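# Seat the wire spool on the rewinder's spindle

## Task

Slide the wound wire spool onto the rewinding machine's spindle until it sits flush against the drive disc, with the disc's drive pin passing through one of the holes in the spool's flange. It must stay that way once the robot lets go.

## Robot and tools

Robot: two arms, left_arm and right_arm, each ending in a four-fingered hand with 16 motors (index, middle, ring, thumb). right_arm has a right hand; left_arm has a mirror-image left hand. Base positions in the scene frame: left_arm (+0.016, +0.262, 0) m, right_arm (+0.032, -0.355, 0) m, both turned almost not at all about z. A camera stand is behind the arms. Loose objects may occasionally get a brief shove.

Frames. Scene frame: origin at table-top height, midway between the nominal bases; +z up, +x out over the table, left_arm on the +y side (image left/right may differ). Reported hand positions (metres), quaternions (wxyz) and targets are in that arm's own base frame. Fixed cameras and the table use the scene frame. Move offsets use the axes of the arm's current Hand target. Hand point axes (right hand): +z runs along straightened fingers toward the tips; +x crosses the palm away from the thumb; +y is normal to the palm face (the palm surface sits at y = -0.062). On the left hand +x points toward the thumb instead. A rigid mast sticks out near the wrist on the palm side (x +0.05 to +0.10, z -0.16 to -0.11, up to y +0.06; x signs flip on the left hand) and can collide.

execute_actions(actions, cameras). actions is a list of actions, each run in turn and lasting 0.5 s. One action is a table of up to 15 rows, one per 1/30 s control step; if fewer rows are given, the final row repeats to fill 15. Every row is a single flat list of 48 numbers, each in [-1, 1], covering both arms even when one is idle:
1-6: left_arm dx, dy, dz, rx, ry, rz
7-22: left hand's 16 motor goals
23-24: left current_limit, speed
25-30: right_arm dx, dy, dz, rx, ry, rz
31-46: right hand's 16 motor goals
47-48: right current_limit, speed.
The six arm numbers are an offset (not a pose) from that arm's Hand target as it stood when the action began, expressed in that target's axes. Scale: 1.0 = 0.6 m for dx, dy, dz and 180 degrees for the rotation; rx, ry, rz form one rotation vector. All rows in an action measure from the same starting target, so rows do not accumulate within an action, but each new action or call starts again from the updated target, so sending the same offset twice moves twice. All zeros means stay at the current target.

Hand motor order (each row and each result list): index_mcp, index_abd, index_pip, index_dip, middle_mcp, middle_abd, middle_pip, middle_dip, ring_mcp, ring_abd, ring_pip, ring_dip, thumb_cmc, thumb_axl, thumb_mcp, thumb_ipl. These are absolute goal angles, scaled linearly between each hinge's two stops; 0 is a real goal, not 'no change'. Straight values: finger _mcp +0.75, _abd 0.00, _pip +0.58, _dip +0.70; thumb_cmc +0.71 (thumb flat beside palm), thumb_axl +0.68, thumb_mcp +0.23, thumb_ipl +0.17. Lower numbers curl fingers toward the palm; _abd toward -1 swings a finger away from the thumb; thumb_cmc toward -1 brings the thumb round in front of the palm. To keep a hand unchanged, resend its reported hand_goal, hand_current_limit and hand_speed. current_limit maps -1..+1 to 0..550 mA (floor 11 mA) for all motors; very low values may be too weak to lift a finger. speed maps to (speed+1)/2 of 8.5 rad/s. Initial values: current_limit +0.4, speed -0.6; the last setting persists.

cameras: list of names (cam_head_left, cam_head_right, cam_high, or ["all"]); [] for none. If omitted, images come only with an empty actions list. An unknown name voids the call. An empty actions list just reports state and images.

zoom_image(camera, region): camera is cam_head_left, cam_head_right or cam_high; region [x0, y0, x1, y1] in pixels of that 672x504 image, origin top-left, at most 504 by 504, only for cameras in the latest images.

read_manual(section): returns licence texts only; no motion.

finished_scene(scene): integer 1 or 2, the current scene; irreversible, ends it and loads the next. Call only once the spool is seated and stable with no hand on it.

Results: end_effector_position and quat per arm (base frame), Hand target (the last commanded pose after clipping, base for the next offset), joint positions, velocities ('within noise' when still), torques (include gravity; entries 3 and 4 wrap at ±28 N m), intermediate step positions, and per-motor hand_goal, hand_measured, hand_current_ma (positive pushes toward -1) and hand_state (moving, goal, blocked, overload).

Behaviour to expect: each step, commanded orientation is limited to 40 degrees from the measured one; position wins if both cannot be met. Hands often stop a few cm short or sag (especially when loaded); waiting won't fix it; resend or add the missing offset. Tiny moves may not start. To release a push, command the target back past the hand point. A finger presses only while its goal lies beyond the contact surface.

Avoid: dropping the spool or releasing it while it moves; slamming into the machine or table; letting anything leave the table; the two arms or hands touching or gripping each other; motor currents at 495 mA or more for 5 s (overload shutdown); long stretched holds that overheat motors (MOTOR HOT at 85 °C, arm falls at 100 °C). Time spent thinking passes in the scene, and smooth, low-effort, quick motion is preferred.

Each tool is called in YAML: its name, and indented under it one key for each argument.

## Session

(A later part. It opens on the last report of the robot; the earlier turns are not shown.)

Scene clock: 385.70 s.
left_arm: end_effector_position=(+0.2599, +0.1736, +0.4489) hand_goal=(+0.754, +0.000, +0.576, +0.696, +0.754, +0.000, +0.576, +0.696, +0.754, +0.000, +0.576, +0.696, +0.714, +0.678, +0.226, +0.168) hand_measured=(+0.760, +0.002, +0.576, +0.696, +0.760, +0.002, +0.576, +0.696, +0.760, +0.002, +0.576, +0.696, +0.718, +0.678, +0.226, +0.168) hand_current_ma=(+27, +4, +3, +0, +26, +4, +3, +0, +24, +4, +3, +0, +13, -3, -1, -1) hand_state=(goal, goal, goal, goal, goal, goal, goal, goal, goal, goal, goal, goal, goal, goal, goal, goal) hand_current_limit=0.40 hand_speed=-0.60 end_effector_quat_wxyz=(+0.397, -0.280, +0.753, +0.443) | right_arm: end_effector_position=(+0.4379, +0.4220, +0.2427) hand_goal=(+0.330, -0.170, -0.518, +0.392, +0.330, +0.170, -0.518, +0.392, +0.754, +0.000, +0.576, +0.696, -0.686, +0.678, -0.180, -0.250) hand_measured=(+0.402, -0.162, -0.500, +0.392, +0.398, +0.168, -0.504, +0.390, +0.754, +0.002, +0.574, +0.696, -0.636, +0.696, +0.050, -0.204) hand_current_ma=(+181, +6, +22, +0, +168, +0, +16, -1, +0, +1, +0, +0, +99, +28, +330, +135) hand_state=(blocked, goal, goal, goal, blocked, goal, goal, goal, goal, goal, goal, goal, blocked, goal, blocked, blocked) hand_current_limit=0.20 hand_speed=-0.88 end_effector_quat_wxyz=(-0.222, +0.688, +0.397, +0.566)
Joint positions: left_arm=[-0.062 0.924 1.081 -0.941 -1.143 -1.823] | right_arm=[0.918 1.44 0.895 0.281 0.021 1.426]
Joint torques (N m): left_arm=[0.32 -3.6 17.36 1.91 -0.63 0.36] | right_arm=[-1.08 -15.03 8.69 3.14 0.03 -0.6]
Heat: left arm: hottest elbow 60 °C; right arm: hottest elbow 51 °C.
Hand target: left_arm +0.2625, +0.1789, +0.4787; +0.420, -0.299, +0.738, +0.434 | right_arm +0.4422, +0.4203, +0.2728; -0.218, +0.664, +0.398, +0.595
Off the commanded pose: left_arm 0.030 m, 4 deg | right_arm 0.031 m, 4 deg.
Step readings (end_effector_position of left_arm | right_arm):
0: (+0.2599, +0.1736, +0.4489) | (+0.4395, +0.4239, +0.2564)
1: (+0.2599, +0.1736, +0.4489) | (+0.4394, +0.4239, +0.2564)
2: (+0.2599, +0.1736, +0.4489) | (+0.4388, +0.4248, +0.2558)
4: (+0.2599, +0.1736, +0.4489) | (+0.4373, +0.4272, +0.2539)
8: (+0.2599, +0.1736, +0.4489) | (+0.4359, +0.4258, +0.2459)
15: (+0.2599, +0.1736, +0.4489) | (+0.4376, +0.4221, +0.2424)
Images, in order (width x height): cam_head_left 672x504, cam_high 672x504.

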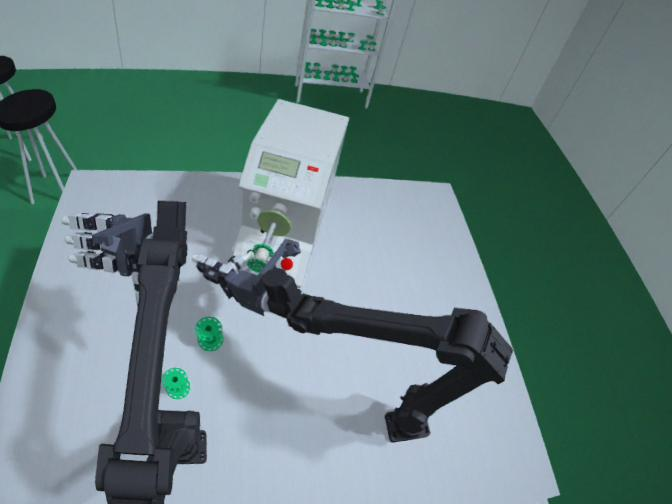

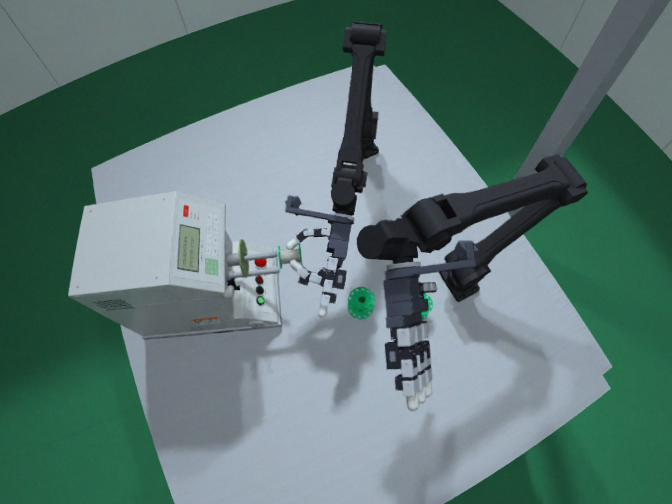

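execute_actions:
  actions:
    - [[0,0,0,0,0,0,0.754,0,0.576,0.696,0.754,0,0.576,0.696,0.754,0,0.576,0.696,0.714,0.678,0.226,0.168,0.4,-0.6,0.0068,0.0054,-0.0003,0,0,0,0.33,-0.17,-0.518,0.391,0.33,0.17,-0.518,0.391,0.754,0,0.576,0.696,-0.686,0.678,-0.18,-0.25,0.2,-0.88],[0,0,0,0,0,0,0.754,0,0.576,0.696,0.754,0,0.576,0.696,0.754,0,0.576,0.696,0.714,0.678,0.226,0.168,0.4,-0.6,0.0135,0.0107,-0.0005,0,0,0,0.33,-0.17,-0.518,0.391,0.33,0.17,-0.518,0.391,0.754,0,0.576,0.696,-0.686,0.678,-0.18,-0.25,0.2,-0.88]]

Scene clock: 387.87 s.
left_arm: end_effector_position=(+0.2599, +0.1736, +0.4489) hand_goal=(+0.754, +0.000, +0.576, +0.696, +0.754, +0.000, +0.576, +0.696, +0.754, +0.000, +0.576, +0.696, +0.714, +0.678, +0.226, +0.168) hand_measured=(+0.760, +0.002, +0.576, +0.696, +0.760, +0.002, +0.576, +0.696, +0.760, +0.002, +0.576, +0.696, +0.718, +0.678, +0.226, +0.168) hand_current_ma=(+27, +4, +3, +0, +26, +4, +3, +0, +24, +4, +3, +0, +13, -3, -1, -1) hand_state=(goal, goal, goal, goal, goal, goal, goal, goal, goal, goal, goal, goal, goal, goal, goal, goal) hand_current_limit=0.40 hand_speed=-0.60 end_effector_quat_wxyz=(+0.397, -0.280, +0.753, +0.443) | right_arm: end_effector_position=(+0.4407, +0.4195, +0.2448) hand_goal=(+0.330, -0.170, -0.518, +0.392, +0.330, +0.170, -0.518, +0.392, +0.754, +0.000, +0.576, +0.696, -0.686, +0.678, -0.180, -0.250) hand_measured=(+0.402, -0.162, -0.500, +0.392, +0.398, +0.168, -0.504, +0.390, +0.754, +0.002, +0.574, +0.696, -0.636, +0.696, +0.050, -0.204) hand_current_ma=(+181, +6, +22, +0, +168, +0, +16, -1, +0, +1, +0, +0, +99, +28, +330, +135) hand_state=(blocked, goal, goal, goal, blocked, goal, goal, goal, goal, goal, goal, goal, blocked, goal, blocked, blocked) hand_current_limit=0.20 hand_speed=-0.88 end_effector_quat_wxyz=(-0.223, +0.686, +0.397, +0.567)
Joint positions: left_arm=[-0.062 0.924 1.081 -0.941 -1.143 -1.823] | right_arm=[0.908 1.436 0.895 0.281 0.009 1.424]
Joint torques (N m): left_arm=[0.62 -3.49 17.43 1.98 -0.64 0.35] | right_arm=[-1.44 -16.21 9.76 2.24 0.03 -0.54]
Heat: left arm: hottest elbow 60 °C; right arm: hottest elbow 50 °C.
Hand target: left_arm +0.2625, +0.1789, +0.4787; +0.420, -0.299, +0.738, +0.434 | right_arm +0.4469, +0.4185, +0.2818; -0.218, +0.664, +0.398, +0.595
Off the commanded pose: left_arm 0.030 m, 4 deg | right_arm 0.038 m, 4 deg.
Step readings (end_effector_position of left_arm | right_arm):
0: (+0.2599, +0.1736, +0.4489) | (+0.4379, +0.4220, +0.2427)
1: (+0.2599, +0.1736, +0.4489) | (+0.4379, +0.4221, +0.2427)
2: (+0.2599, +0.1736, +0.4489) | (+0.4380, +0.4220, +0.2427)
4: (+0.2599, +0.1736, +0.4489) | (+0.4381, +0.4223, +0.2426)
8: (+0.2599, +0.1736, +0.4489) | (+0.4396, +0.4209, +0.2433)
15: (+0.2599, +0.1736, +0.4489) | (+0.4407, +0.4195, +0.2448)

execute_actions:
  actions:
    - [[0,0,0,0,0,0,0.754,0,0.576,0.696,0.754,0,0.576,0.696,0.754,0,0.576,0.696,0.714,0.678,0.226,0.168,0.4,-0.6,0.007,0.0016,-0.0023,-0.001,0.0055,0.0001,0.33,-0.17,-0.518,0.391,0.33,0.17,-0.518,0.391,0.754,0,0.576,0.696,-0.686,0.678,-0.18,-0.25,0.2,-0.88],[0,0,0,0,0,0,0.754,0,0.576,0.696,0.754,0,0.576,0.696,0.754,0,0.576,0.696,0.714,0.678,0.226,0.168,0.4,-0.6,0.0141,0.0032,-0.0046,-0.0021,0.0109,0.0001,0.33,-0.17,-0.518,0.391,0.33,0.17,-0.518,0.391,0.754,0,0.576,0.696,-0.686,0.678,-0.18,-0.25,0.2,-0.88]]

Scene clock: 389.50 s.
left_arm: end_effector_position=(+0.2599, +0.1736, +0.4489) hand_goal=(+0.754, +0.000, +0.576, +0.696, +0.754, +0.000, +0.576, +0.696, +0.754, +0.000, +0.576, +0.696, +0.714, +0.678, +0.226, +0.168) hand_measured=(+0.760, +0.002, +0.576, +0.696, +0.760, +0.002, +0.576, +0.696, +0.760, +0.002, +0.576, +0.696, +0.718, +0.678, +0.226, +0.168) hand_current_ma=(+27, +4, +3, +0, +26, +4, +3, +0, +24, +4, +3, +0, +13, -3, -1, -1) hand_state=(goal, goal, goal, goal, goal, goal, goal, goal, goal, goal, goal, goal, goal, goal, goal, goal) hand_current_limit=0.40 hand_speed=-0.60 end_effector_quat_wxyz=(+0.397, -0.280, +0.753, +0.443) | right_arm: end_effector_position=(+0.4402, +0.4190, +0.2520) hand_goal=(+0.330, -0.170, -0.518, +0.392, +0.330, +0.170, -0.518, +0.392, +0.754, +0.000, +0.576, +0.696, -0.686, +0.678, -0.180, -0.250) hand_measured=(+0.402, -0.162, -0.500, +0.392, +0.398, +0.168, -0.504, +0.390, +0.754, +0.002, +0.574, +0.696, -0.636, +0.696, +0.050, -0.204) hand_current_ma=(+181, +6, +22, +0, +168, +0, +16, -1, +0, +1, +0, +0, +99, +28, +330, +135) hand_state=(blocked, goal, goal, goal, blocked, goal, goal, goal, goal, goal, goal, goal, blocked, goal, blocked, blocked) hand_current_limit=0.20 hand_speed=-0.88 end_effector_quat_wxyz=(-0.226, +0.682, +0.395, +0.573)
Joint positions: left_arm=[-0.062 0.924 1.081 -0.941 -1.143 -1.823] | right_arm=[0.908 1.427 0.895 0.287 0.008 1.424]
Joint torques (N m): left_arm=[0.26 -3.43 17.43 1.89 -0.64 0.34] | right_arm=[-1.38 -14.39 9.61 3.26 0.04 -0.54]
Heat: left arm: hottest elbow 60 °C; right arm: hottest elbow 50 °C.
Hand target: left_arm +0.2625, +0.1789, +0.4787; +0.420, -0.299, +0.738, +0.434 | right_arm +0.4465, +0.4176, +0.2909; -0.223, +0.654, +0.392, +0.607
Off the commanded pose: left_arm 0.030 m, 4 deg | right_arm 0.039 m, 5 deg.
Step readings (end_effector_position of left_arm | right_arm):
0: (+0.2599, +0.1736, +0.4489) | (+0.4407, +0.4195, +0.2448)
1: (+0.2599, +0.1736, +0.4489) | (+0.4407, +0.4195, +0.2448)
2: (+0.2599, +0.1736, +0.4489) | (+0.4407, +0.4195, +0.2450)
4: (+0.2599, +0.1736, +0.4489) | (+0.4406, +0.4194, +0.2454)
8: (+0.2599, +0.1736, +0.4489) | (+0.4404, +0.4191, +0.2489)
15: (+0.2599, +0.1736, +0.4489) | (+0.4402, +0.4190, +0.2520)

execute_actions:
  actions: []
  cameras: ["cam_high","cam_head_left"]

zoom_image:
  camera: "cam_high"
  region: [265, 230, 305, 270]

zoom_image:
  camera: "cam_head_left"
  region: [240, 230, 285, 275]

Scene clock: 390.03 s.
left_arm: end_effector_position=(+0.2599, +0.1736, +0.4489) hand_goal=(+0.754, +0.000, +0.576, +0.696, +0.754, +0.000, +0.576, +0.696, +0.754, +0.000, +0.576, +0.696, +0.714, +0.678, +0.226, +0.168) hand_measured=(+0.760, +0.002, +0.576, +0.696, +0.760, +0.002, +0.576, +0.696, +0.760, +0.002, +0.576, +0.696, +0.718, +0.678, +0.226, +0.168) hand_current_ma=(+27, +4, +3, +0, +26, +4, +3, +0, +24, +4, +3, +0, +13, -3, -1, -1) hand_state=(goal, goal, goal, goal, goal, goal, goal, goal, goal, goal, goal, goal, goal, goal, goal, goal) hand_current_limit=0.40 hand_speed=-0.60 end_effector_quat_wxyz=(+0.397, -0.280, +0.753, +0.443) | right_arm: end_effector_position=(+0.4402, +0.4190, +0.2520) hand_goal=(+0.330, -0.170, -0.518, +0.392, +0.330, +0.170, -0.518, +0.392, +0.754, +0.000, +0.576, +0.696, -0.686, +0.678, -0.180, -0.250) hand_measured=(+0.402, -0.162, -0.500, +0.392, +0.398, +0.168, -0.504, +0.390, +0.754, +0.002, +0.574, +0.696, -0.636, +0.696, +0.050, -0.204) hand_current_ma=(+181, +6, +22, +0, +168, +0, +16, -1, +0, +1, +0, +0, +99, +28, +330, +135) hand_state=(blocked, goal, goal, goal, blocked, goal, goal, goal, goal, goal, goal, goal, blocked, goal, blocked, blocked) hand_current_limit=0.20 hand_speed=-0.88 end_effector_quat_wxyz=(-0.226, +0.682, +0.395, +0.573)
Joint positions: left_arm=[-0.062 0.924 1.081 -0.941 -1.143 -1.823] | right_arm=[0.908 1.427 0.895 0.287 0.008 1.424]
Joint velocities: within noise
Joint torques (N m): left_arm=[0.09 -3.08 17.46 1.94 -0.64 0.35] | right_arm=[-1.14 -15.09 9.54 3.32 0.05 -0.54]
Heat: left arm: hottest elbow 60 °C; right arm: hottest elbow 50 °C.
Hand target: left_arm +0.2625, +0.1789, +0.4787; +0.420, -0.299, +0.738, +0.434 | right_arm +0.4465, +0.4176, +0.2909; -0.223, +0.654, +0.392, +0.607
Off the commanded pose: left_arm 0.030 m, 4 deg | right_arm 0.039 m, 5 deg.
Images, in order (width x height): cam_head_left 672x504, cam_high 672x504.

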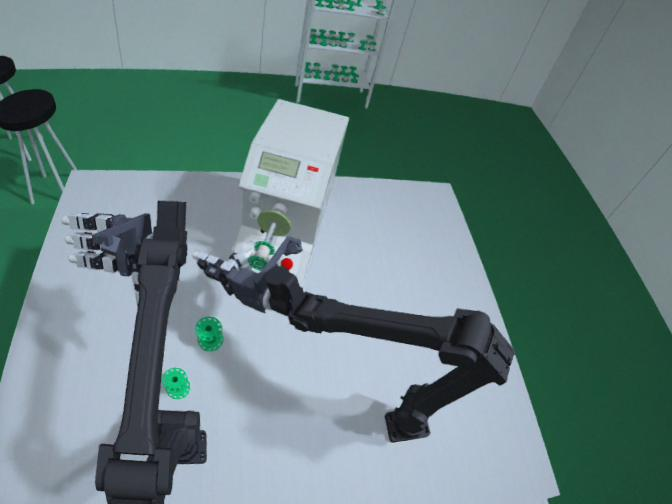

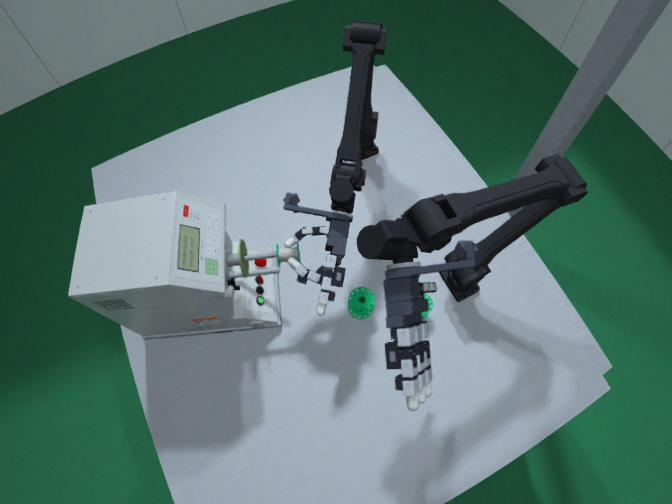

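Scaled by 12.600.

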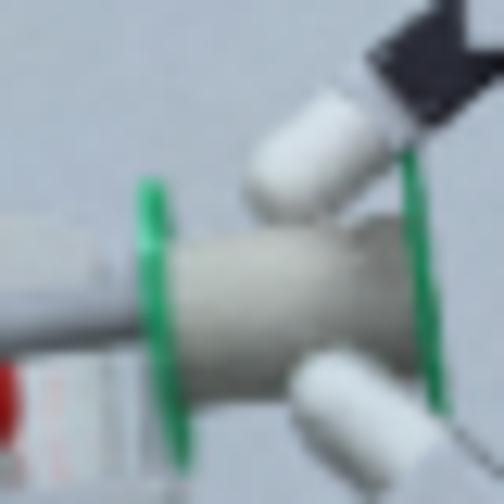

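Scaled by 11.200.

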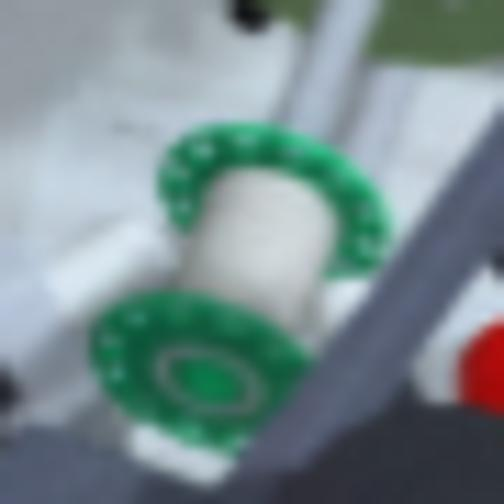

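zoom_image:
  camera: "cam_head_left"
  region: [246, 252, 272, 274]

zoom_image:
  camera: "cam_high"
  region: [345, 285, 380, 322]

zoom_image:
  camera: "cam_head_left"
  region: [155, 360, 200, 405]

Scaled by 19.385.

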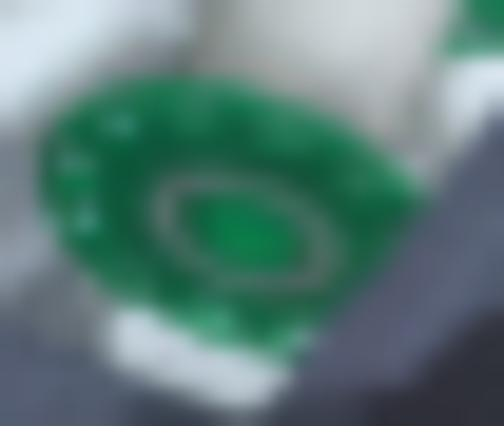

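Scaled by 13.622.

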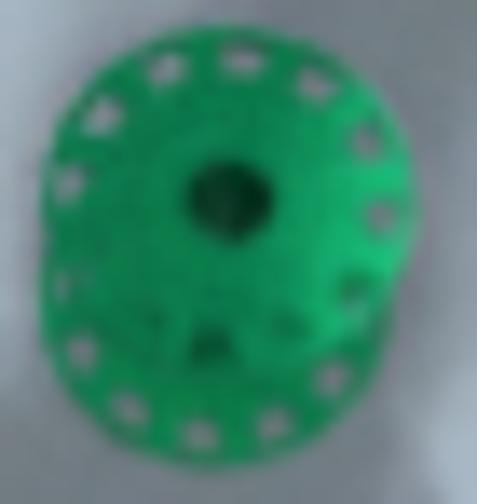

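Scaled by 11.200.

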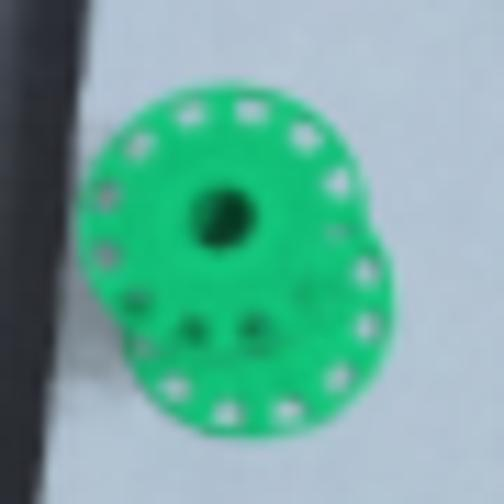

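execute_actions:
  actions:
    - [[0,0,0,0,0,0,0.754,0,0.576,0.696,0.754,0,0.576,0.696,0.754,0,0.576,0.696,0.714,0.678,0.226,0.168,0.4,-0.6,0.0052,0.0018,-0.0007,-0.0004,0.0022,0,0.33,-0.17,-0.518,0.391,0.33,0.17,-0.518,0.391,0.754,0,0.576,0.696,-0.686,0.678,-0.18,-0.25,0.2,-0.88],[0,0,0,0,0,0,0.754,0,0.576,0.696,0.754,0,0.576,0.696,0.754,0,0.576,0.696,0.714,0.678,0.226,0.168,0.4,-0.6,0.0103,0.0036,-0.0013,-0.0008,0.0044,0,0.33,-0.17,-0.518,0.391,0.33,0.17,-0.518,0.391,0.754,0,0.576,0.696,-0.686,0.678,-0.18,-0.25,0.2,-0.88]]

Scene clock: 401.07 s.
left_arm: end_effector_position=(+0.2599, +0.1736, +0.4489) hand_goal=(+0.754, +0.000, +0.576, +0.696, +0.754, +0.000, +0.576, +0.696, +0.754, +0.000, +0.576, +0.696, +0.714, +0.678, +0.226, +0.168) hand_measured=(+0.760, +0.002, +0.576, +0.696, +0.760, +0.002, +0.576, +0.696, +0.760, +0.002, +0.576, +0.696, +0.718, +0.678, +0.226, +0.168) hand_current_ma=(+27, +4, +3, +0, +26, +4, +3, +0, +24, +4, +3, +0, +13, -3, -1, -1) hand_state=(goal, goal, goal, goal, goal, goal, goal, goal, goal, goal, goal, goal, goal, goal, goal, goal) hand_current_limit=0.40 hand_speed=-0.60 end_effector_quat_wxyz=(+0.397, -0.280, +0.753, +0.443) | right_arm: end_effector_position=(+0.4402, +0.4187, +0.2563) hand_goal=(+0.330, -0.170, -0.518, +0.392, +0.330, +0.170, -0.518, +0.392, +0.754, +0.000, +0.576, +0.696, -0.686, +0.678, -0.180, -0.250) hand_measured=(+0.402, -0.162, -0.500, +0.392, +0.398, +0.168, -0.504, +0.390, +0.754, +0.002, +0.574, +0.696, -0.636, +0.696, +0.050, -0.204) hand_current_ma=(+181, +6, +22, +0, +168, +0, +16, -1, +0, +1, +0, +0, +99, +28, +330, +135) hand_state=(blocked, goal, goal, goal, blocked, goal, goal, goal, goal, goal, goal, goal, blocked, goal, blocked, blocked) hand_current_limit=0.20 hand_speed=-0.88 end_effector_quat_wxyz=(-0.228, +0.679, +0.393, +0.577)
Joint positions: left_arm=[-0.062 0.924 1.081 -0.941 -1.143 -1.823] | right_arm=[0.907 1.421 0.895 0.293 0.007 1.424]
Joint torques (N m): left_arm=[0.09 -3.72 17.42 1.95 -0.64 0.33] | right_arm=[-1.08 -16.09 9.77 3.18 0.02 -0.59]
Heat: left arm: hottest elbow 60 °C; right arm: hottest elbow 48 °C.
Hand target: left_arm +0.2625, +0.1789, +0.4787; +0.420, -0.299, +0.738, +0.434 | right_arm +0.4475, +0.4171, +0.2974; -0.225, +0.650, +0.390, +0.612
Off the commanded pose: left_arm 0.030 m, 4 deg | right_arm 0.042 m, 5 deg.
Step readings (end_effector_position of left_arm | right_arm):
0: (+0.2599, +0.1736, +0.4489) | (+0.4402, +0.4190, +0.2520)
1: (+0.2599, +0.1736, +0.4489) | (+0.4402, +0.4190, +0.2520)
2: (+0.2599, +0.1736, +0.4489) | (+0.4402, +0.4190, +0.2520)
4: (+0.2599, +0.1736, +0.4489) | (+0.4404, +0.4190, +0.2524)
8: (+0.2599, +0.1736, +0.4489) | (+0.4403, +0.4190, +0.2542)
15: (+0.2599, +0.1736, +0.4489) | (+0.4402, +0.4187, +0.2563)

execute_actions:
  actions:
    - [[0,0,0,0,0,0,0.754,0,0.576,0.696,0.754,0,0.576,0.696,0.754,0,0.576,0.696,0.714,0.678,0.226,0.168,0.4,-0.6,0,0.0049,0.0028,0.0021,0.0004,-0.0003,0.33,-0.17,-0.518,0.391,0.33,0.17,-0.518,0.391,0.754,0,0.576,0.696,-0.686,0.678,-0.18,-0.25,0.2,-0.88],[0,0,0,0,0,0,0.754,0,0.576,0.696,0.754,0,0.576,0.696,0.754,0,0.576,0.696,0.714,0.678,0.226,0.168,0.4,-0.6,-0.0001,0.0097,0.0057,0.0043,0.0008,-0.0007,0.33,-0.17,-0.518,0.391,0.33,0.17,-0.518,0.391,0.754,0,0.576,0.696,-0.686,0.678,-0.18,-0.25,0.2,-0.88]]
  cameras: ["cam_high","cam_head_left"]

zoom_image:
  camera: "cam_high"
  region: [265, 230, 305, 270]

zoom_image:
  camera: "cam_head_left"
  region: [240, 230, 285, 275]

Scene clock: 402.87 s.
left_arm: end_effector_position=(+0.2599, +0.1736, +0.4489) hand_goal=(+0.754, +0.000, +0.576, +0.696, +0.754, +0.000, +0.576, +0.696, +0.754, +0.000, +0.576, +0.696, +0.714, +0.678, +0.226, +0.168) hand_measured=(+0.760, +0.002, +0.576, +0.696, +0.760, +0.002, +0.576, +0.696, +0.760, +0.002, +0.576, +0.696, +0.718, +0.678, +0.226, +0.168) hand_current_ma=(+27, +4, +3, +0, +26, +4, +3, +0, +24, +4, +3, +0, +13, -3, -1, -1) hand_state=(goal, goal, goal, goal, goal, goal, goal, goal, goal, goal, goal, goal, goal, goal, goal, goal) hand_current_limit=0.40 hand_speed=-0.60 end_effector_quat_wxyz=(+0.397, -0.280, +0.753, +0.443) | right_arm: end_effector_position=(+0.4405, +0.4212, +0.2559) hand_goal=(+0.330, -0.170, -0.518, +0.392, +0.330, +0.170, -0.518, +0.392, +0.754, +0.000, +0.576, +0.696, -0.686, +0.678, -0.180, -0.250) hand_measured=(+0.402, -0.162, -0.500, +0.392, +0.398, +0.168, -0.504, +0.390, +0.754, +0.002, +0.574, +0.696, -0.636, +0.696, +0.050, -0.204) hand_current_ma=(+181, +6, +22, +0, +168, +0, +16, -1, +0, +1, +0, +0, +99, +28, +330, +135) hand_state=(blocked, goal, goal, goal, blocked, goal, goal, goal, goal, goal, goal, goal, blocked, goal, blocked, blocked) hand_current_limit=0.20 hand_speed=-0.88 end_effector_quat_wxyz=(-0.237, +0.675, +0.400, +0.573)
Joint positions: left_arm=[-0.062 0.924 1.081 -0.941 -1.143 -1.823] | right_arm=[0.9 1.421 0.895 0.293 -0.026 1.421]
Joint torques (N m): left_arm=[0.56 -3.55 17.43 1.92 -0.62 0.35] | right_arm=[-2.84 -14.8 10.18 3.19 0.09 -0.6]
Heat: left arm: hottest elbow 60 °C; right arm: hottest elbow 48 °C.
Hand target: left_arm +0.2625, +0.1789, +0.4787; +0.420, -0.299, +0.738, +0.434 | right_arm +0.4541, +0.4163, +0.2980; -0.229, +0.647, +0.395, +0.611
Off the commanded pose: left_arm 0.030 m, 4 deg | right_arm 0.045 m, 5 deg.
Step readings (end_effector_position of left_arm | right_arm):
0: (+0.2599, +0.1736, +0.4489) | (+0.4402, +0.4187, +0.2563)
1: (+0.2599, +0.1736, +0.4489) | (+0.4402, +0.4188, +0.2563)
2: (+0.2599, +0.1736, +0.4489) | (+0.4403, +0.4190, +0.2563)
4: (+0.2599, +0.1736, +0.4489) | (+0.4405, +0.4199, +0.2561)
8: (+0.2599, +0.1736, +0.4489) | (+0.4405, +0.4209, +0.2559)
15: (+0.2599, +0.1736, +0.4489) | (+0.4405, +0.4212, +0.2559)
Images, in order (width x height): cam_head_left 672x504, cam_high 672x504.

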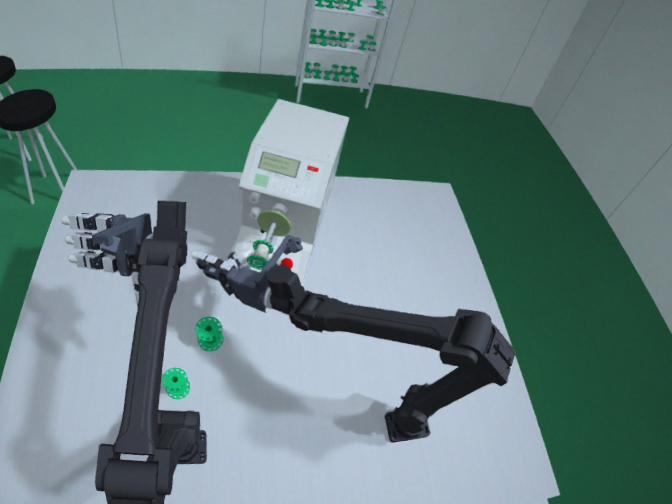

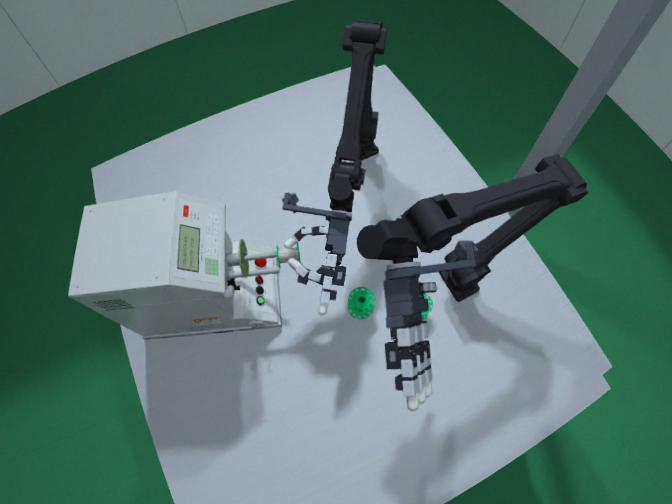

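Scaled by 12.600.

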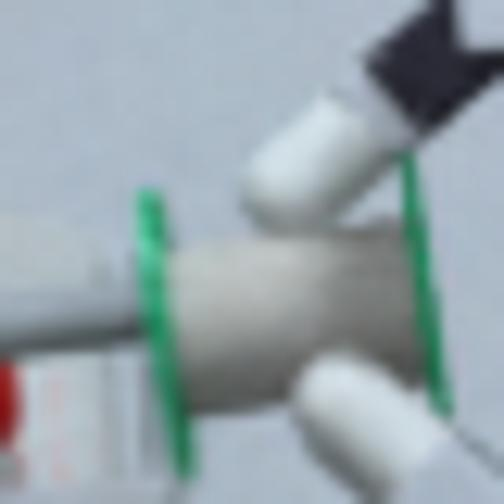

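Scaled by 11.200.

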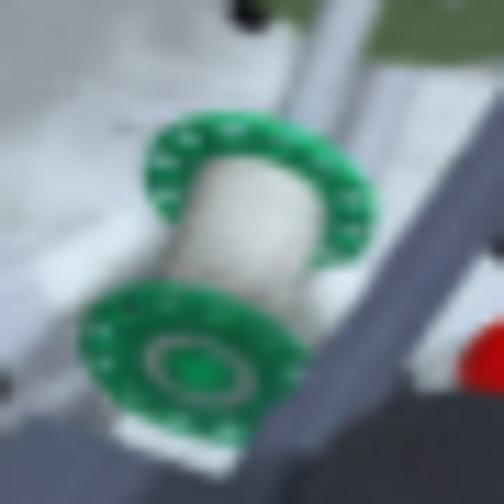

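execute_actions:
  actions:
    - [[0,0,0,0,0,0,0.754,0,0.576,0.696,0.754,0,0.576,0.696,0.754,0,0.576,0.696,0.714,0.678,0.226,0.168,0.4,-0.6,0,0.0048,-0.003,-0.0065,-0.0012,0.0011,0.33,-0.17,-0.518,0.391,0.33,0.17,-0.518,0.391,0.754,0,0.576,0.696,-0.686,0.678,-0.18,-0.25,0.2,-0.88]]

Scene clock: 405.87 s.
left_arm: end_effector_position=(+0.2599, +0.1736, +0.4489) hand_goal=(+0.754, +0.000, +0.576, +0.696, +0.754, +0.000, +0.576, +0.696, +0.754, +0.000, +0.576, +0.696, +0.714, +0.678, +0.226, +0.168) hand_measured=(+0.760, +0.002, +0.576, +0.696, +0.760, +0.002, +0.576, +0.696, +0.760, +0.002, +0.576, +0.696, +0.718, +0.678, +0.226, +0.168) hand_current_ma=(+27, +4, +3, +0, +26, +4, +3, +0, +24, +4, +3, +0, +13, -3, -1, -1) hand_state=(goal, goal, goal, goal, goal, goal, goal, goal, goal, goal, goal, goal, goal, goal, goal, goal) hand_current_limit=0.40 hand_speed=-0.60 end_effector_quat_wxyz=(+0.397, -0.280, +0.753, +0.443) | right_arm: end_effector_position=(+0.4409, +0.4205, +0.2560) hand_goal=(+0.330, -0.170, -0.518, +0.392, +0.330, +0.170, -0.518, +0.392, +0.754, +0.000, +0.576, +0.696, -0.686, +0.678, -0.180, -0.250) hand_measured=(+0.402, -0.162, -0.500, +0.392, +0.398, +0.168, -0.504, +0.390, +0.754, +0.002, +0.574, +0.696, -0.636, +0.696, +0.050, -0.204) hand_current_ma=(+181, +6, +22, +0, +168, +0, +16, -1, +0, +1, +0, +0, +99, +28, +330, +135) hand_state=(blocked, goal, goal, goal, blocked, goal, goal, goal, goal, goal, goal, goal, blocked, goal, blocked, blocked) hand_current_limit=0.20 hand_speed=-0.88 end_effector_quat_wxyz=(-0.235, +0.676, +0.399, +0.574)
Joint positions: left_arm=[-0.062 0.924 1.081 -0.941 -1.143 -1.823] | right_arm=[0.9 1.421 0.895 0.293 -0.021 1.421]
Joint torques (N m): left_arm=[0.5 -3.66 17.33 1.94 -0.64 0.36] | right_arm=[-2.26 -15.5 10.32 3.14 0.69 -0.56]
Heat: left arm: hottest elbow 61 °C; right arm: hottest elbow 48 °C.
Hand target: left_arm +0.2625, +0.1789, +0.4787; +0.420, -0.299, +0.738, +0.434 | right_arm +0.4553, +0.4132, +0.2988; -0.223, +0.652, +0.388, +0.613
Off the commanded pose: left_arm 0.030 m, 4 deg | right_arm 0.046 m, 6 deg.
Step readings (end_effector_position of left_arm | right_arm):
0: (+0.2599, +0.1736, +0.4489) | (+0.4405, +0.4213, +0.2559)
1: (+0.2599, +0.1736, +0.4489) | (+0.4405, +0.4213, +0.2559)
2: (+0.2599, +0.1736, +0.4489) | (+0.4406, +0.4212, +0.2559)
4: (+0.2599, +0.1736, +0.4489) | (+0.4407, +0.4209, +0.2559)
8: (+0.2599, +0.1736, +0.4489) | (+0.4409, +0.4206, +0.2559)
15: (+0.2599, +0.1736, +0.4489) | (+0.4409, +0.4205, +0.2560)

zoom_image:
  camera: "cam_high"
  region: [225, 170, 425, 330]

zoom_image:
  camera: "cam_head_right"
  region: [190, 190, 350, 310]

zoom_image:
  camera: "cam_head_left"
  region: [180, 190, 340, 310]

Scaled by 2.520.
This view is cut from an older image: the scene may have changed since it was taken.

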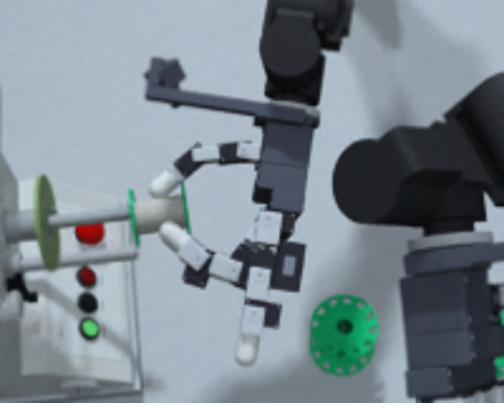

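This scene's latest camera images include none from cam_head_right. They are from: cam_head_left, cam_high. cam_head_right's image comes with the result of a call that names it in "cameras".

Scaled by 3.150.
This view is cut from an older image: the scene may have changed since it was taken.

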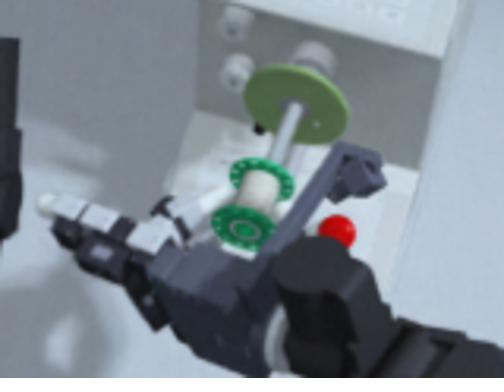

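execute_actions:
  actions: []
  cameras: ["all"]

zoom_image:
  camera: "cam_head_left"
  region: [225, 190, 275, 250]

zoom_image:
  camera: "cam_head_right"
  region: [240, 195, 320, 275]

zoom_image:
  camera: "cam_high"
  region: [265, 230, 305, 270]

Scene clock: 413.17 s.
left_arm: end_effector_position=(+0.2599, +0.1736, +0.4489) hand_goal=(+0.754, +0.000, +0.576, +0.696, +0.754, +0.000, +0.576, +0.696, +0.754, +0.000, +0.576, +0.696, +0.714, +0.678, +0.226, +0.168) hand_measured=(+0.760, +0.002, +0.576, +0.696, +0.760, +0.002, +0.576, +0.696, +0.760, +0.002, +0.576, +0.696, +0.718, +0.678, +0.226, +0.168) hand_current_ma=(+27, +4, +3, +0, +26, +4, +3, +0, +24, +4, +3, +0, +13, -3, -1, -1) hand_state=(goal, goal, goal, goal, goal, goal, goal, goal, goal, goal, goal, goal, goal, goal, goal, goal) hand_current_limit=0.40 hand_speed=-0.60 end_effector_quat_wxyz=(+0.397, -0.280, +0.753, +0.443) | right_arm: end_effector_position=(+0.4409, +0.4205, +0.2560) hand_goal=(+0.330, -0.170, -0.518, +0.392, +0.330, +0.170, -0.518, +0.392, +0.754, +0.000, +0.576, +0.696, -0.686, +0.678, -0.180, -0.250) hand_measured=(+0.402, -0.162, -0.500, +0.392, +0.398, +0.168, -0.504, +0.390, +0.754, +0.002, +0.574, +0.696, -0.636, +0.696, +0.050, -0.204) hand_current_ma=(+181, +6, +22, +0, +168, +0, +16, -1, +0, +1, +0, +0, +99, +28, +330, +135) hand_state=(blocked, goal, goal, goal, blocked, goal, goal, goal, goal, goal, goal, goal, blocked, goal, blocked, blocked) hand_current_limit=0.20 hand_speed=-0.88 end_effector_quat_wxyz=(-0.235, +0.676, +0.399, +0.574)
Joint positions: left_arm=[-0.062 0.924 1.081 -0.941 -1.143 -1.823] | right_arm=[0.9 1.421 0.895 0.293 -0.021 1.421]
Joint velocities: within noise
Joint torques (N m): left_arm=[0.5 -3.49 17.36 1.83 -0.61 0.36] | right_arm=[-2.43 -15.21 10.35 3.06 0.68 -0.55]
Heat: left arm: hottest elbow 61 °C; right arm: hottest elbow 47 °C.
Hand target: left_arm +0.2625, +0.1789, +0.4787; +0.420, -0.299, +0.738, +0.434 | right_arm +0.4553, +0.4132, +0.2988; -0.223, +0.652, +0.388, +0.613
Off the commanded pose: left_arm 0.030 m, 4 deg | right_arm 0.046 m, 6 deg.

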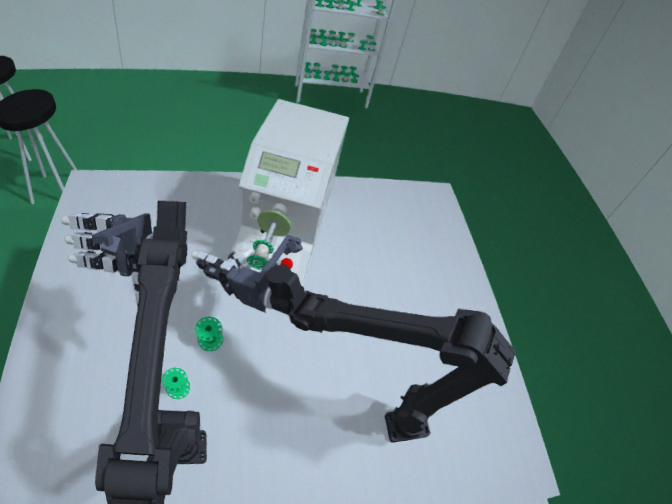

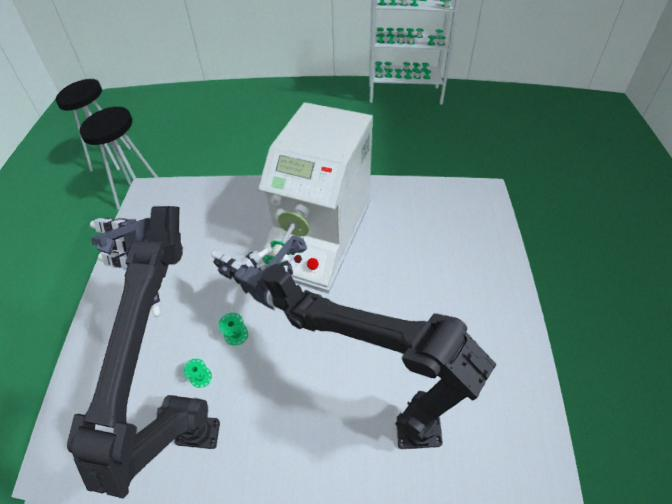

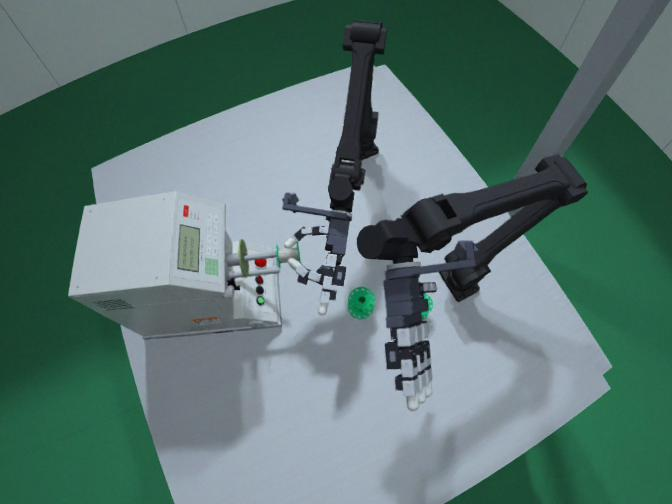

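Scaled by 8.400.

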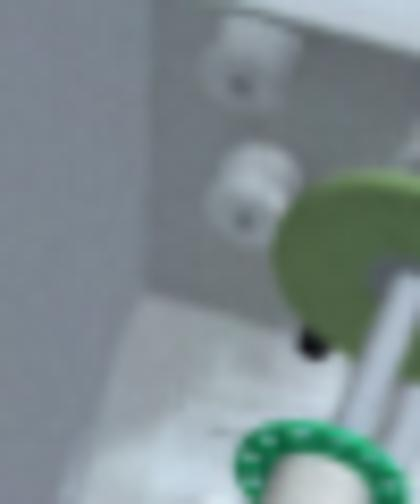

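Scaled by 6.300.

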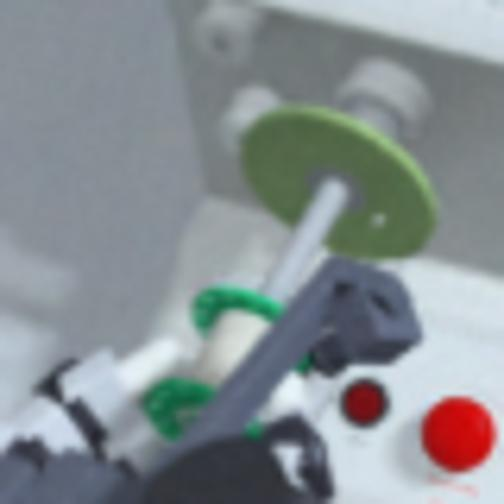

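Scaled by 12.600.

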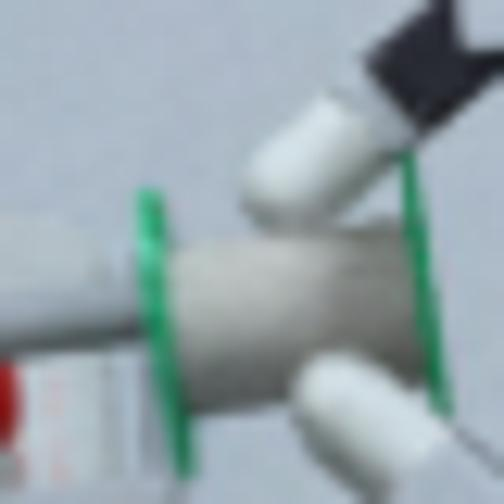

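execute_actions:
  actions:
    - [[0,0,0,0,0,0,0.754,0,0.576,0.696,0.754,0,0.576,0.696,0.754,0,0.576,0.696,0.714,0.678,0.226,0.168,0.4,-0.6,0.0009,-0.0015,-0.005,-0.0065,-0.0012,0.0011,0.33,-0.17,-0.518,0.391,0.33,0.17,-0.518,0.391,0.754,0,0.576,0.696,-0.686,0.678,-0.18,-0.25,0.2,-0.88]]

Scene clock: 415.13 s.
left_arm: end_effector_position=(+0.2599, +0.1736, +0.4489) hand_goal=(+0.754, +0.000, +0.576, +0.696, +0.754, +0.000, +0.576, +0.696, +0.754, +0.000, +0.576, +0.696, +0.714, +0.678, +0.226, +0.168) hand_measured=(+0.760, +0.002, +0.576, +0.696, +0.760, +0.002, +0.576, +0.696, +0.760, +0.002, +0.576, +0.696, +0.718, +0.678, +0.226, +0.168) hand_current_ma=(+27, +4, +3, +0, +26, +4, +3, +0, +24, +4, +3, +0, +13, -3, -1, -1) hand_state=(goal, goal, goal, goal, goal, goal, goal, goal, goal, goal, goal, goal, goal, goal, goal, goal) hand_current_limit=0.40 hand_speed=-0.60 end_effector_quat_wxyz=(+0.397, -0.280, +0.753, +0.443) | right_arm: end_effector_position=(+0.4408, +0.4178, +0.2566) hand_goal=(+0.330, -0.170, -0.518, +0.392, +0.330, +0.170, -0.518, +0.392, +0.754, +0.000, +0.576, +0.696, -0.686, +0.678, -0.180, -0.250) hand_measured=(+0.402, -0.162, -0.500, +0.392, +0.398, +0.168, -0.504, +0.390, +0.754, +0.002, +0.574, +0.696, -0.636, +0.696, +0.050, -0.204) hand_current_ma=(+181, +6, +22, +0, +168, +0, +16, -1, +0, +1, +0, +0, +99, +28, +330, +135) hand_state=(blocked, goal, goal, goal, blocked, goal, goal, goal, goal, goal, goal, goal, blocked, goal, blocked, blocked) hand_current_limit=0.20 hand_speed=-0.88 end_effector_quat_wxyz=(-0.225, +0.679, +0.393, +0.578)
Joint positions: left_arm=[-0.062 0.924 1.081 -0.941 -1.143 -1.823] | right_arm=[0.907 1.421 0.895 0.293 0.011 1.421]
Joint torques (N m): left_arm=[0.62 -3.9 17.39 1.95 -0.68 0.34] | right_arm=[-1.14 -14.86 10.28 3.06 0.68 -0.49]
Heat: left arm: hottest elbow 61 °C; right arm: hottest elbow 47 °C.
Hand target: left_arm +0.2625, +0.1789, +0.4787; +0.420, -0.299, +0.738, +0.434 | right_arm +0.4527, +0.4116, +0.2996; -0.216, +0.656, +0.381, +0.615
Off the commanded pose: left_arm 0.030 m, 4 deg | right_arm 0.045 m, 5 deg.
Step readings (end_effector_position of left_arm | right_arm):
0: (+0.2599, +0.1736, +0.4489) | (+0.4409, +0.4205, +0.2560)
1: (+0.2599, +0.1736, +0.4489) | (+0.4410, +0.4203, +0.2560)
2: (+0.2599, +0.1736, +0.4489) | (+0.4410, +0.4199, +0.2561)
4: (+0.2599, +0.1736, +0.4489) | (+0.4408, +0.4189, +0.2563)
8: (+0.2599, +0.1736, +0.4489) | (+0.4407, +0.4181, +0.2566)
15: (+0.2599, +0.1736, +0.4489) | (+0.4408, +0.4178, +0.2566)

execute_actions:
  actions:
    - [[0,0,0,0,0,0,0.754,0,0.576,0.696,0.754,0,0.576,0.696,0.754,0,0.576,0.696,0.714,0.678,0.226,0.168,0.4,-0.6,-0.0001,0.0063,0.0074,0,0,0,0.33,-0.17,-0.518,0.391,0.33,0.17,-0.518,0.391,0.754,0,0.576,0.696,-0.686,0.678,-0.18,-0.25,0.2,-0.88]]

Scene clock: 417.27 s.
left_arm: end_effector_position=(+0.2599, +0.1736, +0.4489) hand_goal=(+0.754, +0.000, +0.576, +0.696, +0.754, +0.000, +0.576, +0.696, +0.754, +0.000, +0.576, +0.696, +0.714, +0.678, +0.226, +0.168) hand_measured=(+0.760, +0.002, +0.576, +0.696, +0.760, +0.002, +0.576, +0.696, +0.760, +0.002, +0.576, +0.696, +0.718, +0.678, +0.226, +0.168) hand_current_ma=(+27, +4, +3, +0, +26, +4, +3, +0, +24, +4, +3, +0, +13, -3, -1, -1) hand_state=(goal, goal, goal, goal, goal, goal, goal, goal, goal, goal, goal, goal, goal, goal, goal, goal) hand_current_limit=0.40 hand_speed=-0.60 end_effector_quat_wxyz=(+0.397, -0.280, +0.753, +0.443) | right_arm: end_effector_position=(+0.4408, +0.4179, +0.2566) hand_goal=(+0.330, -0.170, -0.518, +0.392, +0.330, +0.170, -0.518, +0.392, +0.754, +0.000, +0.576, +0.696, -0.686, +0.678, -0.180, -0.250) hand_measured=(+0.402, -0.162, -0.500, +0.392, +0.398, +0.168, -0.504, +0.390, +0.754, +0.002, +0.574, +0.696, -0.636, +0.696, +0.050, -0.204) hand_current_ma=(+181, +6, +22, +0, +168, +0, +16, -1, +0, +1, +0, +0, +99, +28, +330, +135) hand_state=(blocked, goal, goal, goal, blocked, goal, goal, goal, goal, goal, goal, goal, blocked, goal, blocked, blocked) hand_current_limit=0.20 hand_speed=-0.88 end_effector_quat_wxyz=(-0.225, +0.679, +0.393, +0.578)
Joint positions: left_arm=[-0.062 0.924 1.081 -0.941 -1.143 -1.823] | right_arm=[0.907 1.421 0.895 0.293 0.011 1.421]
Joint torques (N m): left_arm=[0.5 -3.6 17.43 1.94 -0.65 0.36] | right_arm=[-2.61 -14.74 10.86 2.88 0.35 -0.5]
Heat: left arm: hottest elbow 61 °C; right arm: hottest elbow 47 °C.
Hand target: left_arm +0.2625, +0.1789, +0.4787; +0.420, -0.299, +0.738, +0.434 | right_arm +0.4585, +0.4125, +0.2995; -0.216, +0.656, +0.381, +0.615
Off the commanded pose: left_arm 0.030 m, 4 deg | right_arm 0.047 m, 5 deg.
Step readings (end_effector_position of left_arm | right_arm):
0: (+0.2599, +0.1736, +0.4489) | (+0.4408, +0.4178, +0.2566)
1: (+0.2599, +0.1736, +0.4489) | (+0.4408, +0.4178, +0.2566)
2: (+0.2599, +0.1736, +0.4489) | (+0.4408, +0.4178, +0.2566)
4: (+0.2599, +0.1736, +0.4489) | (+0.4408, +0.4178, +0.2566)
8: (+0.2599, +0.1736, +0.4489) | (+0.4408, +0.4179, +0.2566)
15: (+0.2599, +0.1736, +0.4489) | (+0.4408, +0.4179, +0.2566)

execute_actions:
  actions:
    - [[0,0,0,0,0,0,0.754,0,0.576,0.696,0.754,0,0.576,0.696,0.754,0,0.576,0.696,0.714,0.678,0.226,0.168,0.4,-0.6,-0.0001,0.0045,0.0080,0,0,0,0.33,-0.17,-0.518,0.391,0.33,0.17,-0.518,0.391,0.754,0,0.576,0.696,-0.686,0.678,-0.18,-0.25,0.2,-0.88]]
  cameras: ["cam_high","cam_head_left"]

zoom_image:
  camera: "cam_high"
  region: [265, 230, 305, 270]

zoom_image:
  camera: "cam_head_left"
  region: [240, 230, 285, 275]

Scene clock: 418.40 s.
left_arm: end_effector_position=(+0.2599, +0.1736, +0.4489) hand_goal=(+0.754, +0.000, +0.576, +0.696, +0.754, +0.000, +0.576, +0.696, +0.754, +0.000, +0.576, +0.696, +0.714, +0.678, +0.226, +0.168) hand_measured=(+0.760, +0.002, +0.576, +0.696, +0.760, +0.002, +0.576, +0.696, +0.760, +0.002, +0.576, +0.696, +0.718, +0.678, +0.226, +0.168) hand_current_ma=(+27, +4, +3, +0, +26, +4, +3, +0, +24, +4, +3, +0, +13, -3, -1, -1) hand_state=(goal, goal, goal, goal, goal, goal, goal, goal, goal, goal, goal, goal, goal, goal, goal, goal) hand_current_limit=0.40 hand_speed=-0.60 end_effector_quat_wxyz=(+0.397, -0.280, +0.753, +0.443) | right_arm: end_effector_position=(+0.4407, +0.4181, +0.2566) hand_goal=(+0.330, -0.170, -0.518, +0.392, +0.330, +0.170, -0.518, +0.392, +0.754, +0.000, +0.576, +0.696, -0.686, +0.678, -0.180, -0.250) hand_measured=(+0.402, -0.162, -0.500, +0.392, +0.398, +0.168, -0.504, +0.390, +0.754, +0.002, +0.574, +0.696, -0.636, +0.696, +0.050, -0.204) hand_current_ma=(+181, +6, +22, +0, +168, +0, +16, -1, +0, +1, +0, +0, +99, +28, +330, +135) hand_state=(blocked, goal, goal, goal, blocked, goal, goal, goal, goal, goal, goal, goal, blocked, goal, blocked, blocked) hand_current_limit=0.20 hand_speed=-0.88 end_effector_quat_wxyz=(-0.226, +0.679, +0.393, +0.577)
Joint positions: left_arm=[-0.062 0.924 1.081 -0.941 -1.143 -1.823] | right_arm=[0.907 1.421 0.895 0.293 0.008 1.421]
Joint torques (N m): left_arm=[0.26 -3.6 17.52 1.94 -0.65 0.34] | right_arm=[-3.14 -13.8 11.75 2.89 0.22 -0.57]
Heat: left arm: hottest elbow 61 °C; right arm: hottest elbow 46 °C.
Hand target: left_arm +0.2625, +0.1789, +0.4787; +0.420, -0.299, +0.738, +0.434 | right_arm +0.4635, +0.4145, +0.2993; -0.216, +0.656, +0.381, +0.615
Off the commanded pose: left_arm 0.030 m, 4 deg | right_arm 0.049 m, 5 deg.
Step readings (end_effector_position of left_arm | right_arm):
0: (+0.2599, +0.1736, +0.4489) | (+0.4408, +0.4179, +0.2566)
1: (+0.2599, +0.1736, +0.4489) | (+0.4407, +0.4180, +0.2566)
2: (+0.2599, +0.1736, +0.4489) | (+0.4407, +0.4180, +0.2566)
4: (+0.2599, +0.1736, +0.4489) | (+0.4407, +0.4181, +0.2566)
8: (+0.2599, +0.1736, +0.4489) | (+0.4407, +0.4181, +0.2566)
15: (+0.2599, +0.1736, +0.4489) | (+0.4407, +0.4181, +0.2566)
Images, in order (width x height): cam_head_left 672x504, cam_high 672x504.

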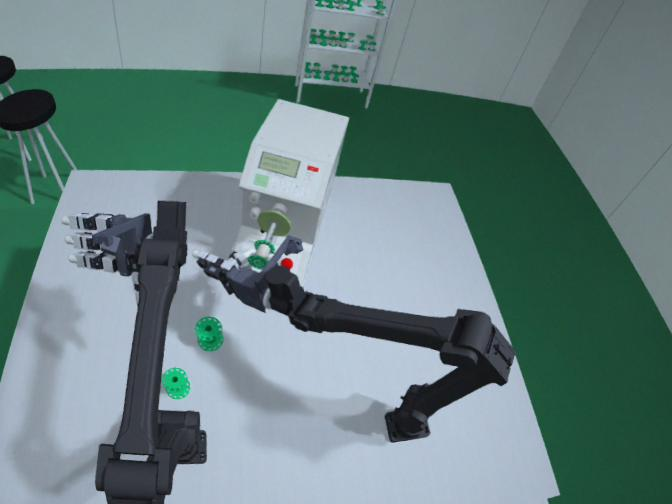

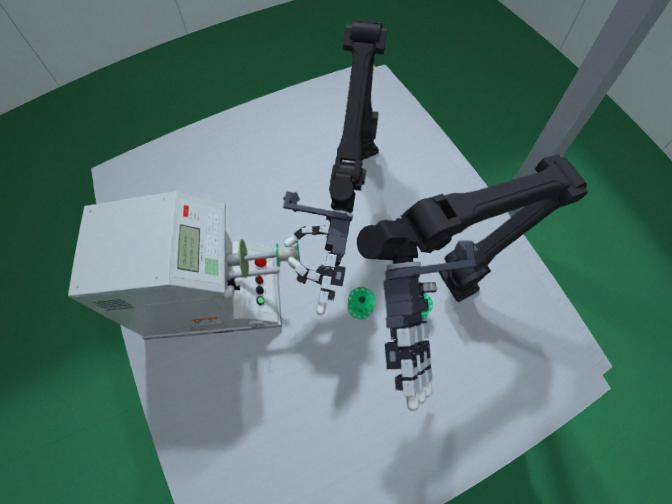

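Scaled by 12.600.

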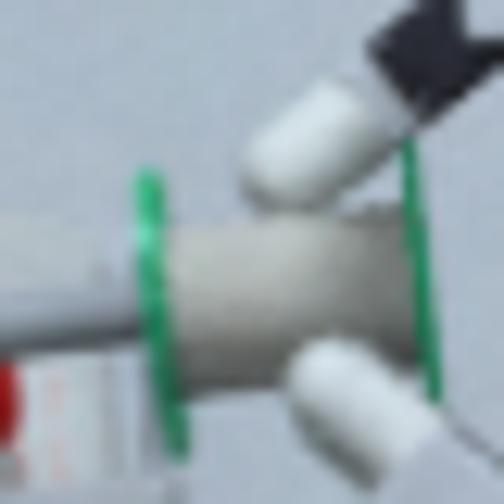

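Scaled by 11.200.

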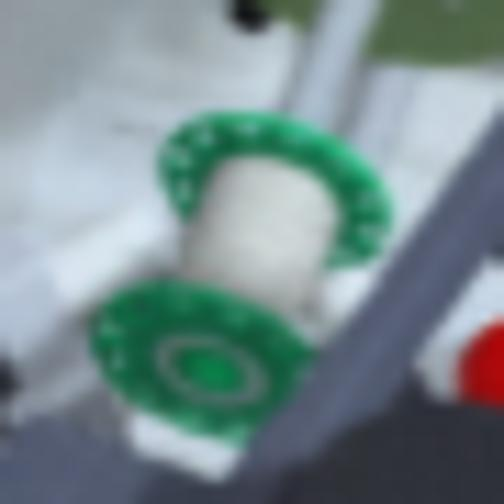

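execute_actions:
  actions:
    - [[0,0,0,0,0,0,0.754,0,0.576,0.696,0.754,0,0.576,0.696,0.754,0,0.576,0.696,0.714,0.678,0.226,0.168,0.4,-0.6,0.0065,0.0012,-0.001,-0.001,0.0055,0.0002,0.33,-0.17,-0.518,0.391,0.33,0.17,-0.518,0.391,0.754,0,0.576,0.696,-0.686,0.678,-0.18,-0.25,0.2,-0.88]]

Scene clock: 420.67 s.
left_arm: end_effector_position=(+0.2599, +0.1736, +0.4489) hand_goal=(+0.754, +0.000, +0.576, +0.696, +0.754, +0.000, +0.576, +0.696, +0.754, +0.000, +0.576, +0.696, +0.714, +0.678, +0.226, +0.168) hand_measured=(+0.760, +0.002, +0.576, +0.696, +0.760, +0.002, +0.576, +0.696, +0.760, +0.002, +0.576, +0.696, +0.718, +0.678, +0.226, +0.168) hand_current_ma=(+27, +4, +3, +0, +26, +4, +3, +0, +24, +4, +3, +0, +13, -3, -1, -1) hand_state=(goal, goal, goal, goal, goal, goal, goal, goal, goal, goal, goal, goal, goal, goal, goal, goal) hand_current_limit=0.40 hand_speed=-0.60 end_effector_quat_wxyz=(+0.397, -0.280, +0.753, +0.443) | right_arm: end_effector_position=(+0.4409, +0.4185, +0.2576) hand_goal=(+0.330, -0.170, -0.518, +0.392, +0.330, +0.170, -0.518, +0.392, +0.754, +0.000, +0.576, +0.696, -0.686, +0.678, -0.180, -0.250) hand_measured=(+0.402, -0.162, -0.500, +0.392, +0.398, +0.168, -0.504, +0.390, +0.754, +0.002, +0.574, +0.696, -0.636, +0.696, +0.050, -0.204) hand_current_ma=(+181, +6, +22, +0, +168, +0, +16, -1, +0, +1, +0, +0, +103, +29, +330, +135) hand_state=(blocked, goal, goal, goal, blocked, goal, goal, goal, goal, goal, goal, goal, blocked, goal, blocked, blocked) hand_current_limit=0.20 hand_speed=-0.88 end_effector_quat_wxyz=(-0.227, +0.678, +0.393, +0.579)
Joint positions: left_arm=[-0.062 0.924 1.081 -0.941 -1.143 -1.823] | right_arm=[0.907 1.421 0.895 0.297 0.008 1.421]
Joint torques (N m): left_arm=[0.44 -3.66 17.43 1.87 -0.64 0.35] | right_arm=[-2.78 -14.21 11.48 3.55 0.26 -0.49]
Heat: left arm: hottest elbow 61 °C; right arm: hottest elbow 46 °C.
Hand target: left_arm +0.2625, +0.1789, +0.4787; +0.420, -0.299, +0.738, +0.434 | right_arm +0.4635, +0.4146, +0.3034; -0.219, +0.651, +0.378, +0.622
Off the commanded pose: left_arm 0.030 m, 4 deg | right_arm 0.051 m, 6 deg.
Step readings (end_effector_position of left_arm | right_arm):
0: (+0.2599, +0.1736, +0.4489) | (+0.4407, +0.4181, +0.2566)
1: (+0.2599, +0.1736, +0.4489) | (+0.4407, +0.4181, +0.2566)
2: (+0.2599, +0.1736, +0.4489) | (+0.4407, +0.4181, +0.2566)
4: (+0.2599, +0.1736, +0.4489) | (+0.4408, +0.4182, +0.2569)
8: (+0.2599, +0.1736, +0.4489) | (+0.4408, +0.4184, +0.2574)
15: (+0.2599, +0.1736, +0.4489) | (+0.4409, +0.4184, +0.2575)

execute_actions:
  actions:
    - [[0,0,0,0,0,0,0.754,0,0.576,0.696,0.754,0,0.576,0.696,0.754,0,0.576,0.696,0.714,0.678,0.226,0.168,0.4,-0.6,0.0049,0.0009,-0.0008,-0.0006,0.0033,0.0001,0.33,-0.17,-0.518,0.391,0.33,0.17,-0.518,0.391,0.754,0,0.576,0.696,-0.686,0.678,-0.18,-0.25,0.2,-0.88]]

Scene clock: 421.67 s.
left_arm: end_effector_position=(+0.2599, +0.1736, +0.4489) hand_goal=(+0.754, +0.000, +0.576, +0.696, +0.754, +0.000, +0.576, +0.696, +0.754, +0.000, +0.576, +0.696, +0.714, +0.678, +0.226, +0.168) hand_measured=(+0.760, +0.002, +0.576, +0.696, +0.760, +0.002, +0.576, +0.696, +0.760, +0.002, +0.576, +0.696, +0.718, +0.678, +0.226, +0.168) hand_current_ma=(+27, +4, +3, +0, +26, +4, +3, +0, +24, +4, +3, +0, +13, -3, -1, -1) hand_state=(goal, goal, goal, goal, goal, goal, goal, goal, goal, goal, goal, goal, goal, goal, goal, goal) hand_current_limit=0.40 hand_speed=-0.60 end_effector_quat_wxyz=(+0.397, -0.280, +0.753, +0.443) | right_arm: end_effector_position=(+0.4410, +0.4188, +0.2587) hand_goal=(+0.330, -0.170, -0.518, +0.392, +0.330, +0.170, -0.518, +0.392, +0.754, +0.000, +0.576, +0.696, -0.686, +0.678, -0.180, -0.250) hand_measured=(+0.402, -0.162, -0.500, +0.392, +0.398, +0.168, -0.504, +0.390, +0.754, +0.002, +0.574, +0.696, -0.632, +0.698, +0.050, -0.206) hand_current_ma=(+181, +6, +22, +0, +168, +0, +16, -1, +0, +1, +0, +0, +112, +33, +330, +129) hand_state=(blocked, goal, goal, goal, blocked, goal, goal, goal, goal, goal, goal, goal, blocked, goal, blocked, blocked) hand_current_limit=0.20 hand_speed=-0.88 end_effector_quat_wxyz=(-0.228, +0.676, +0.392, +0.581)
Joint positions: left_arm=[-0.062 0.924 1.081 -0.941 -1.143 -1.823] | right_arm=[0.907 1.421 0.895 0.302 0.008 1.422]
Joint torques (N m): left_arm=[0.44 -3.84 17.4 2.06 -0.63 0.35] | right_arm=[-2.32 -14.21 11.51 3.56 0.28 -0.57]
Heat: left arm: hottest elbow 61 °C; right arm: hottest elbow 46 °C.
Hand target: left_arm +0.2625, +0.1789, +0.4787; +0.420, -0.299, +0.738, +0.434 | right_arm +0.4635, +0.4145, +0.3064; -0.220, +0.648, +0.376, +0.625
Off the commanded pose: left_arm 0.030 m, 4 deg | right_arm 0.053 m, 6 deg.
Step readings (end_effector_position of left_arm | right_arm):
0: (+0.2599, +0.1736, +0.4489) | (+0.4409, +0.4185, +0.2576)
1: (+0.2599, +0.1736, +0.4489) | (+0.4409, +0.4185, +0.2576)
2: (+0.2599, +0.1736, +0.4489) | (+0.4409, +0.4185, +0.2578)
4: (+0.2599, +0.1736, +0.4489) | (+0.4410, +0.4187, +0.2583)
8: (+0.2599, +0.1736, +0.4489) | (+0.4410, +0.4187, +0.2586)
15: (+0.2599, +0.1736, +0.4489) | (+0.4410, +0.4188, +0.2587)


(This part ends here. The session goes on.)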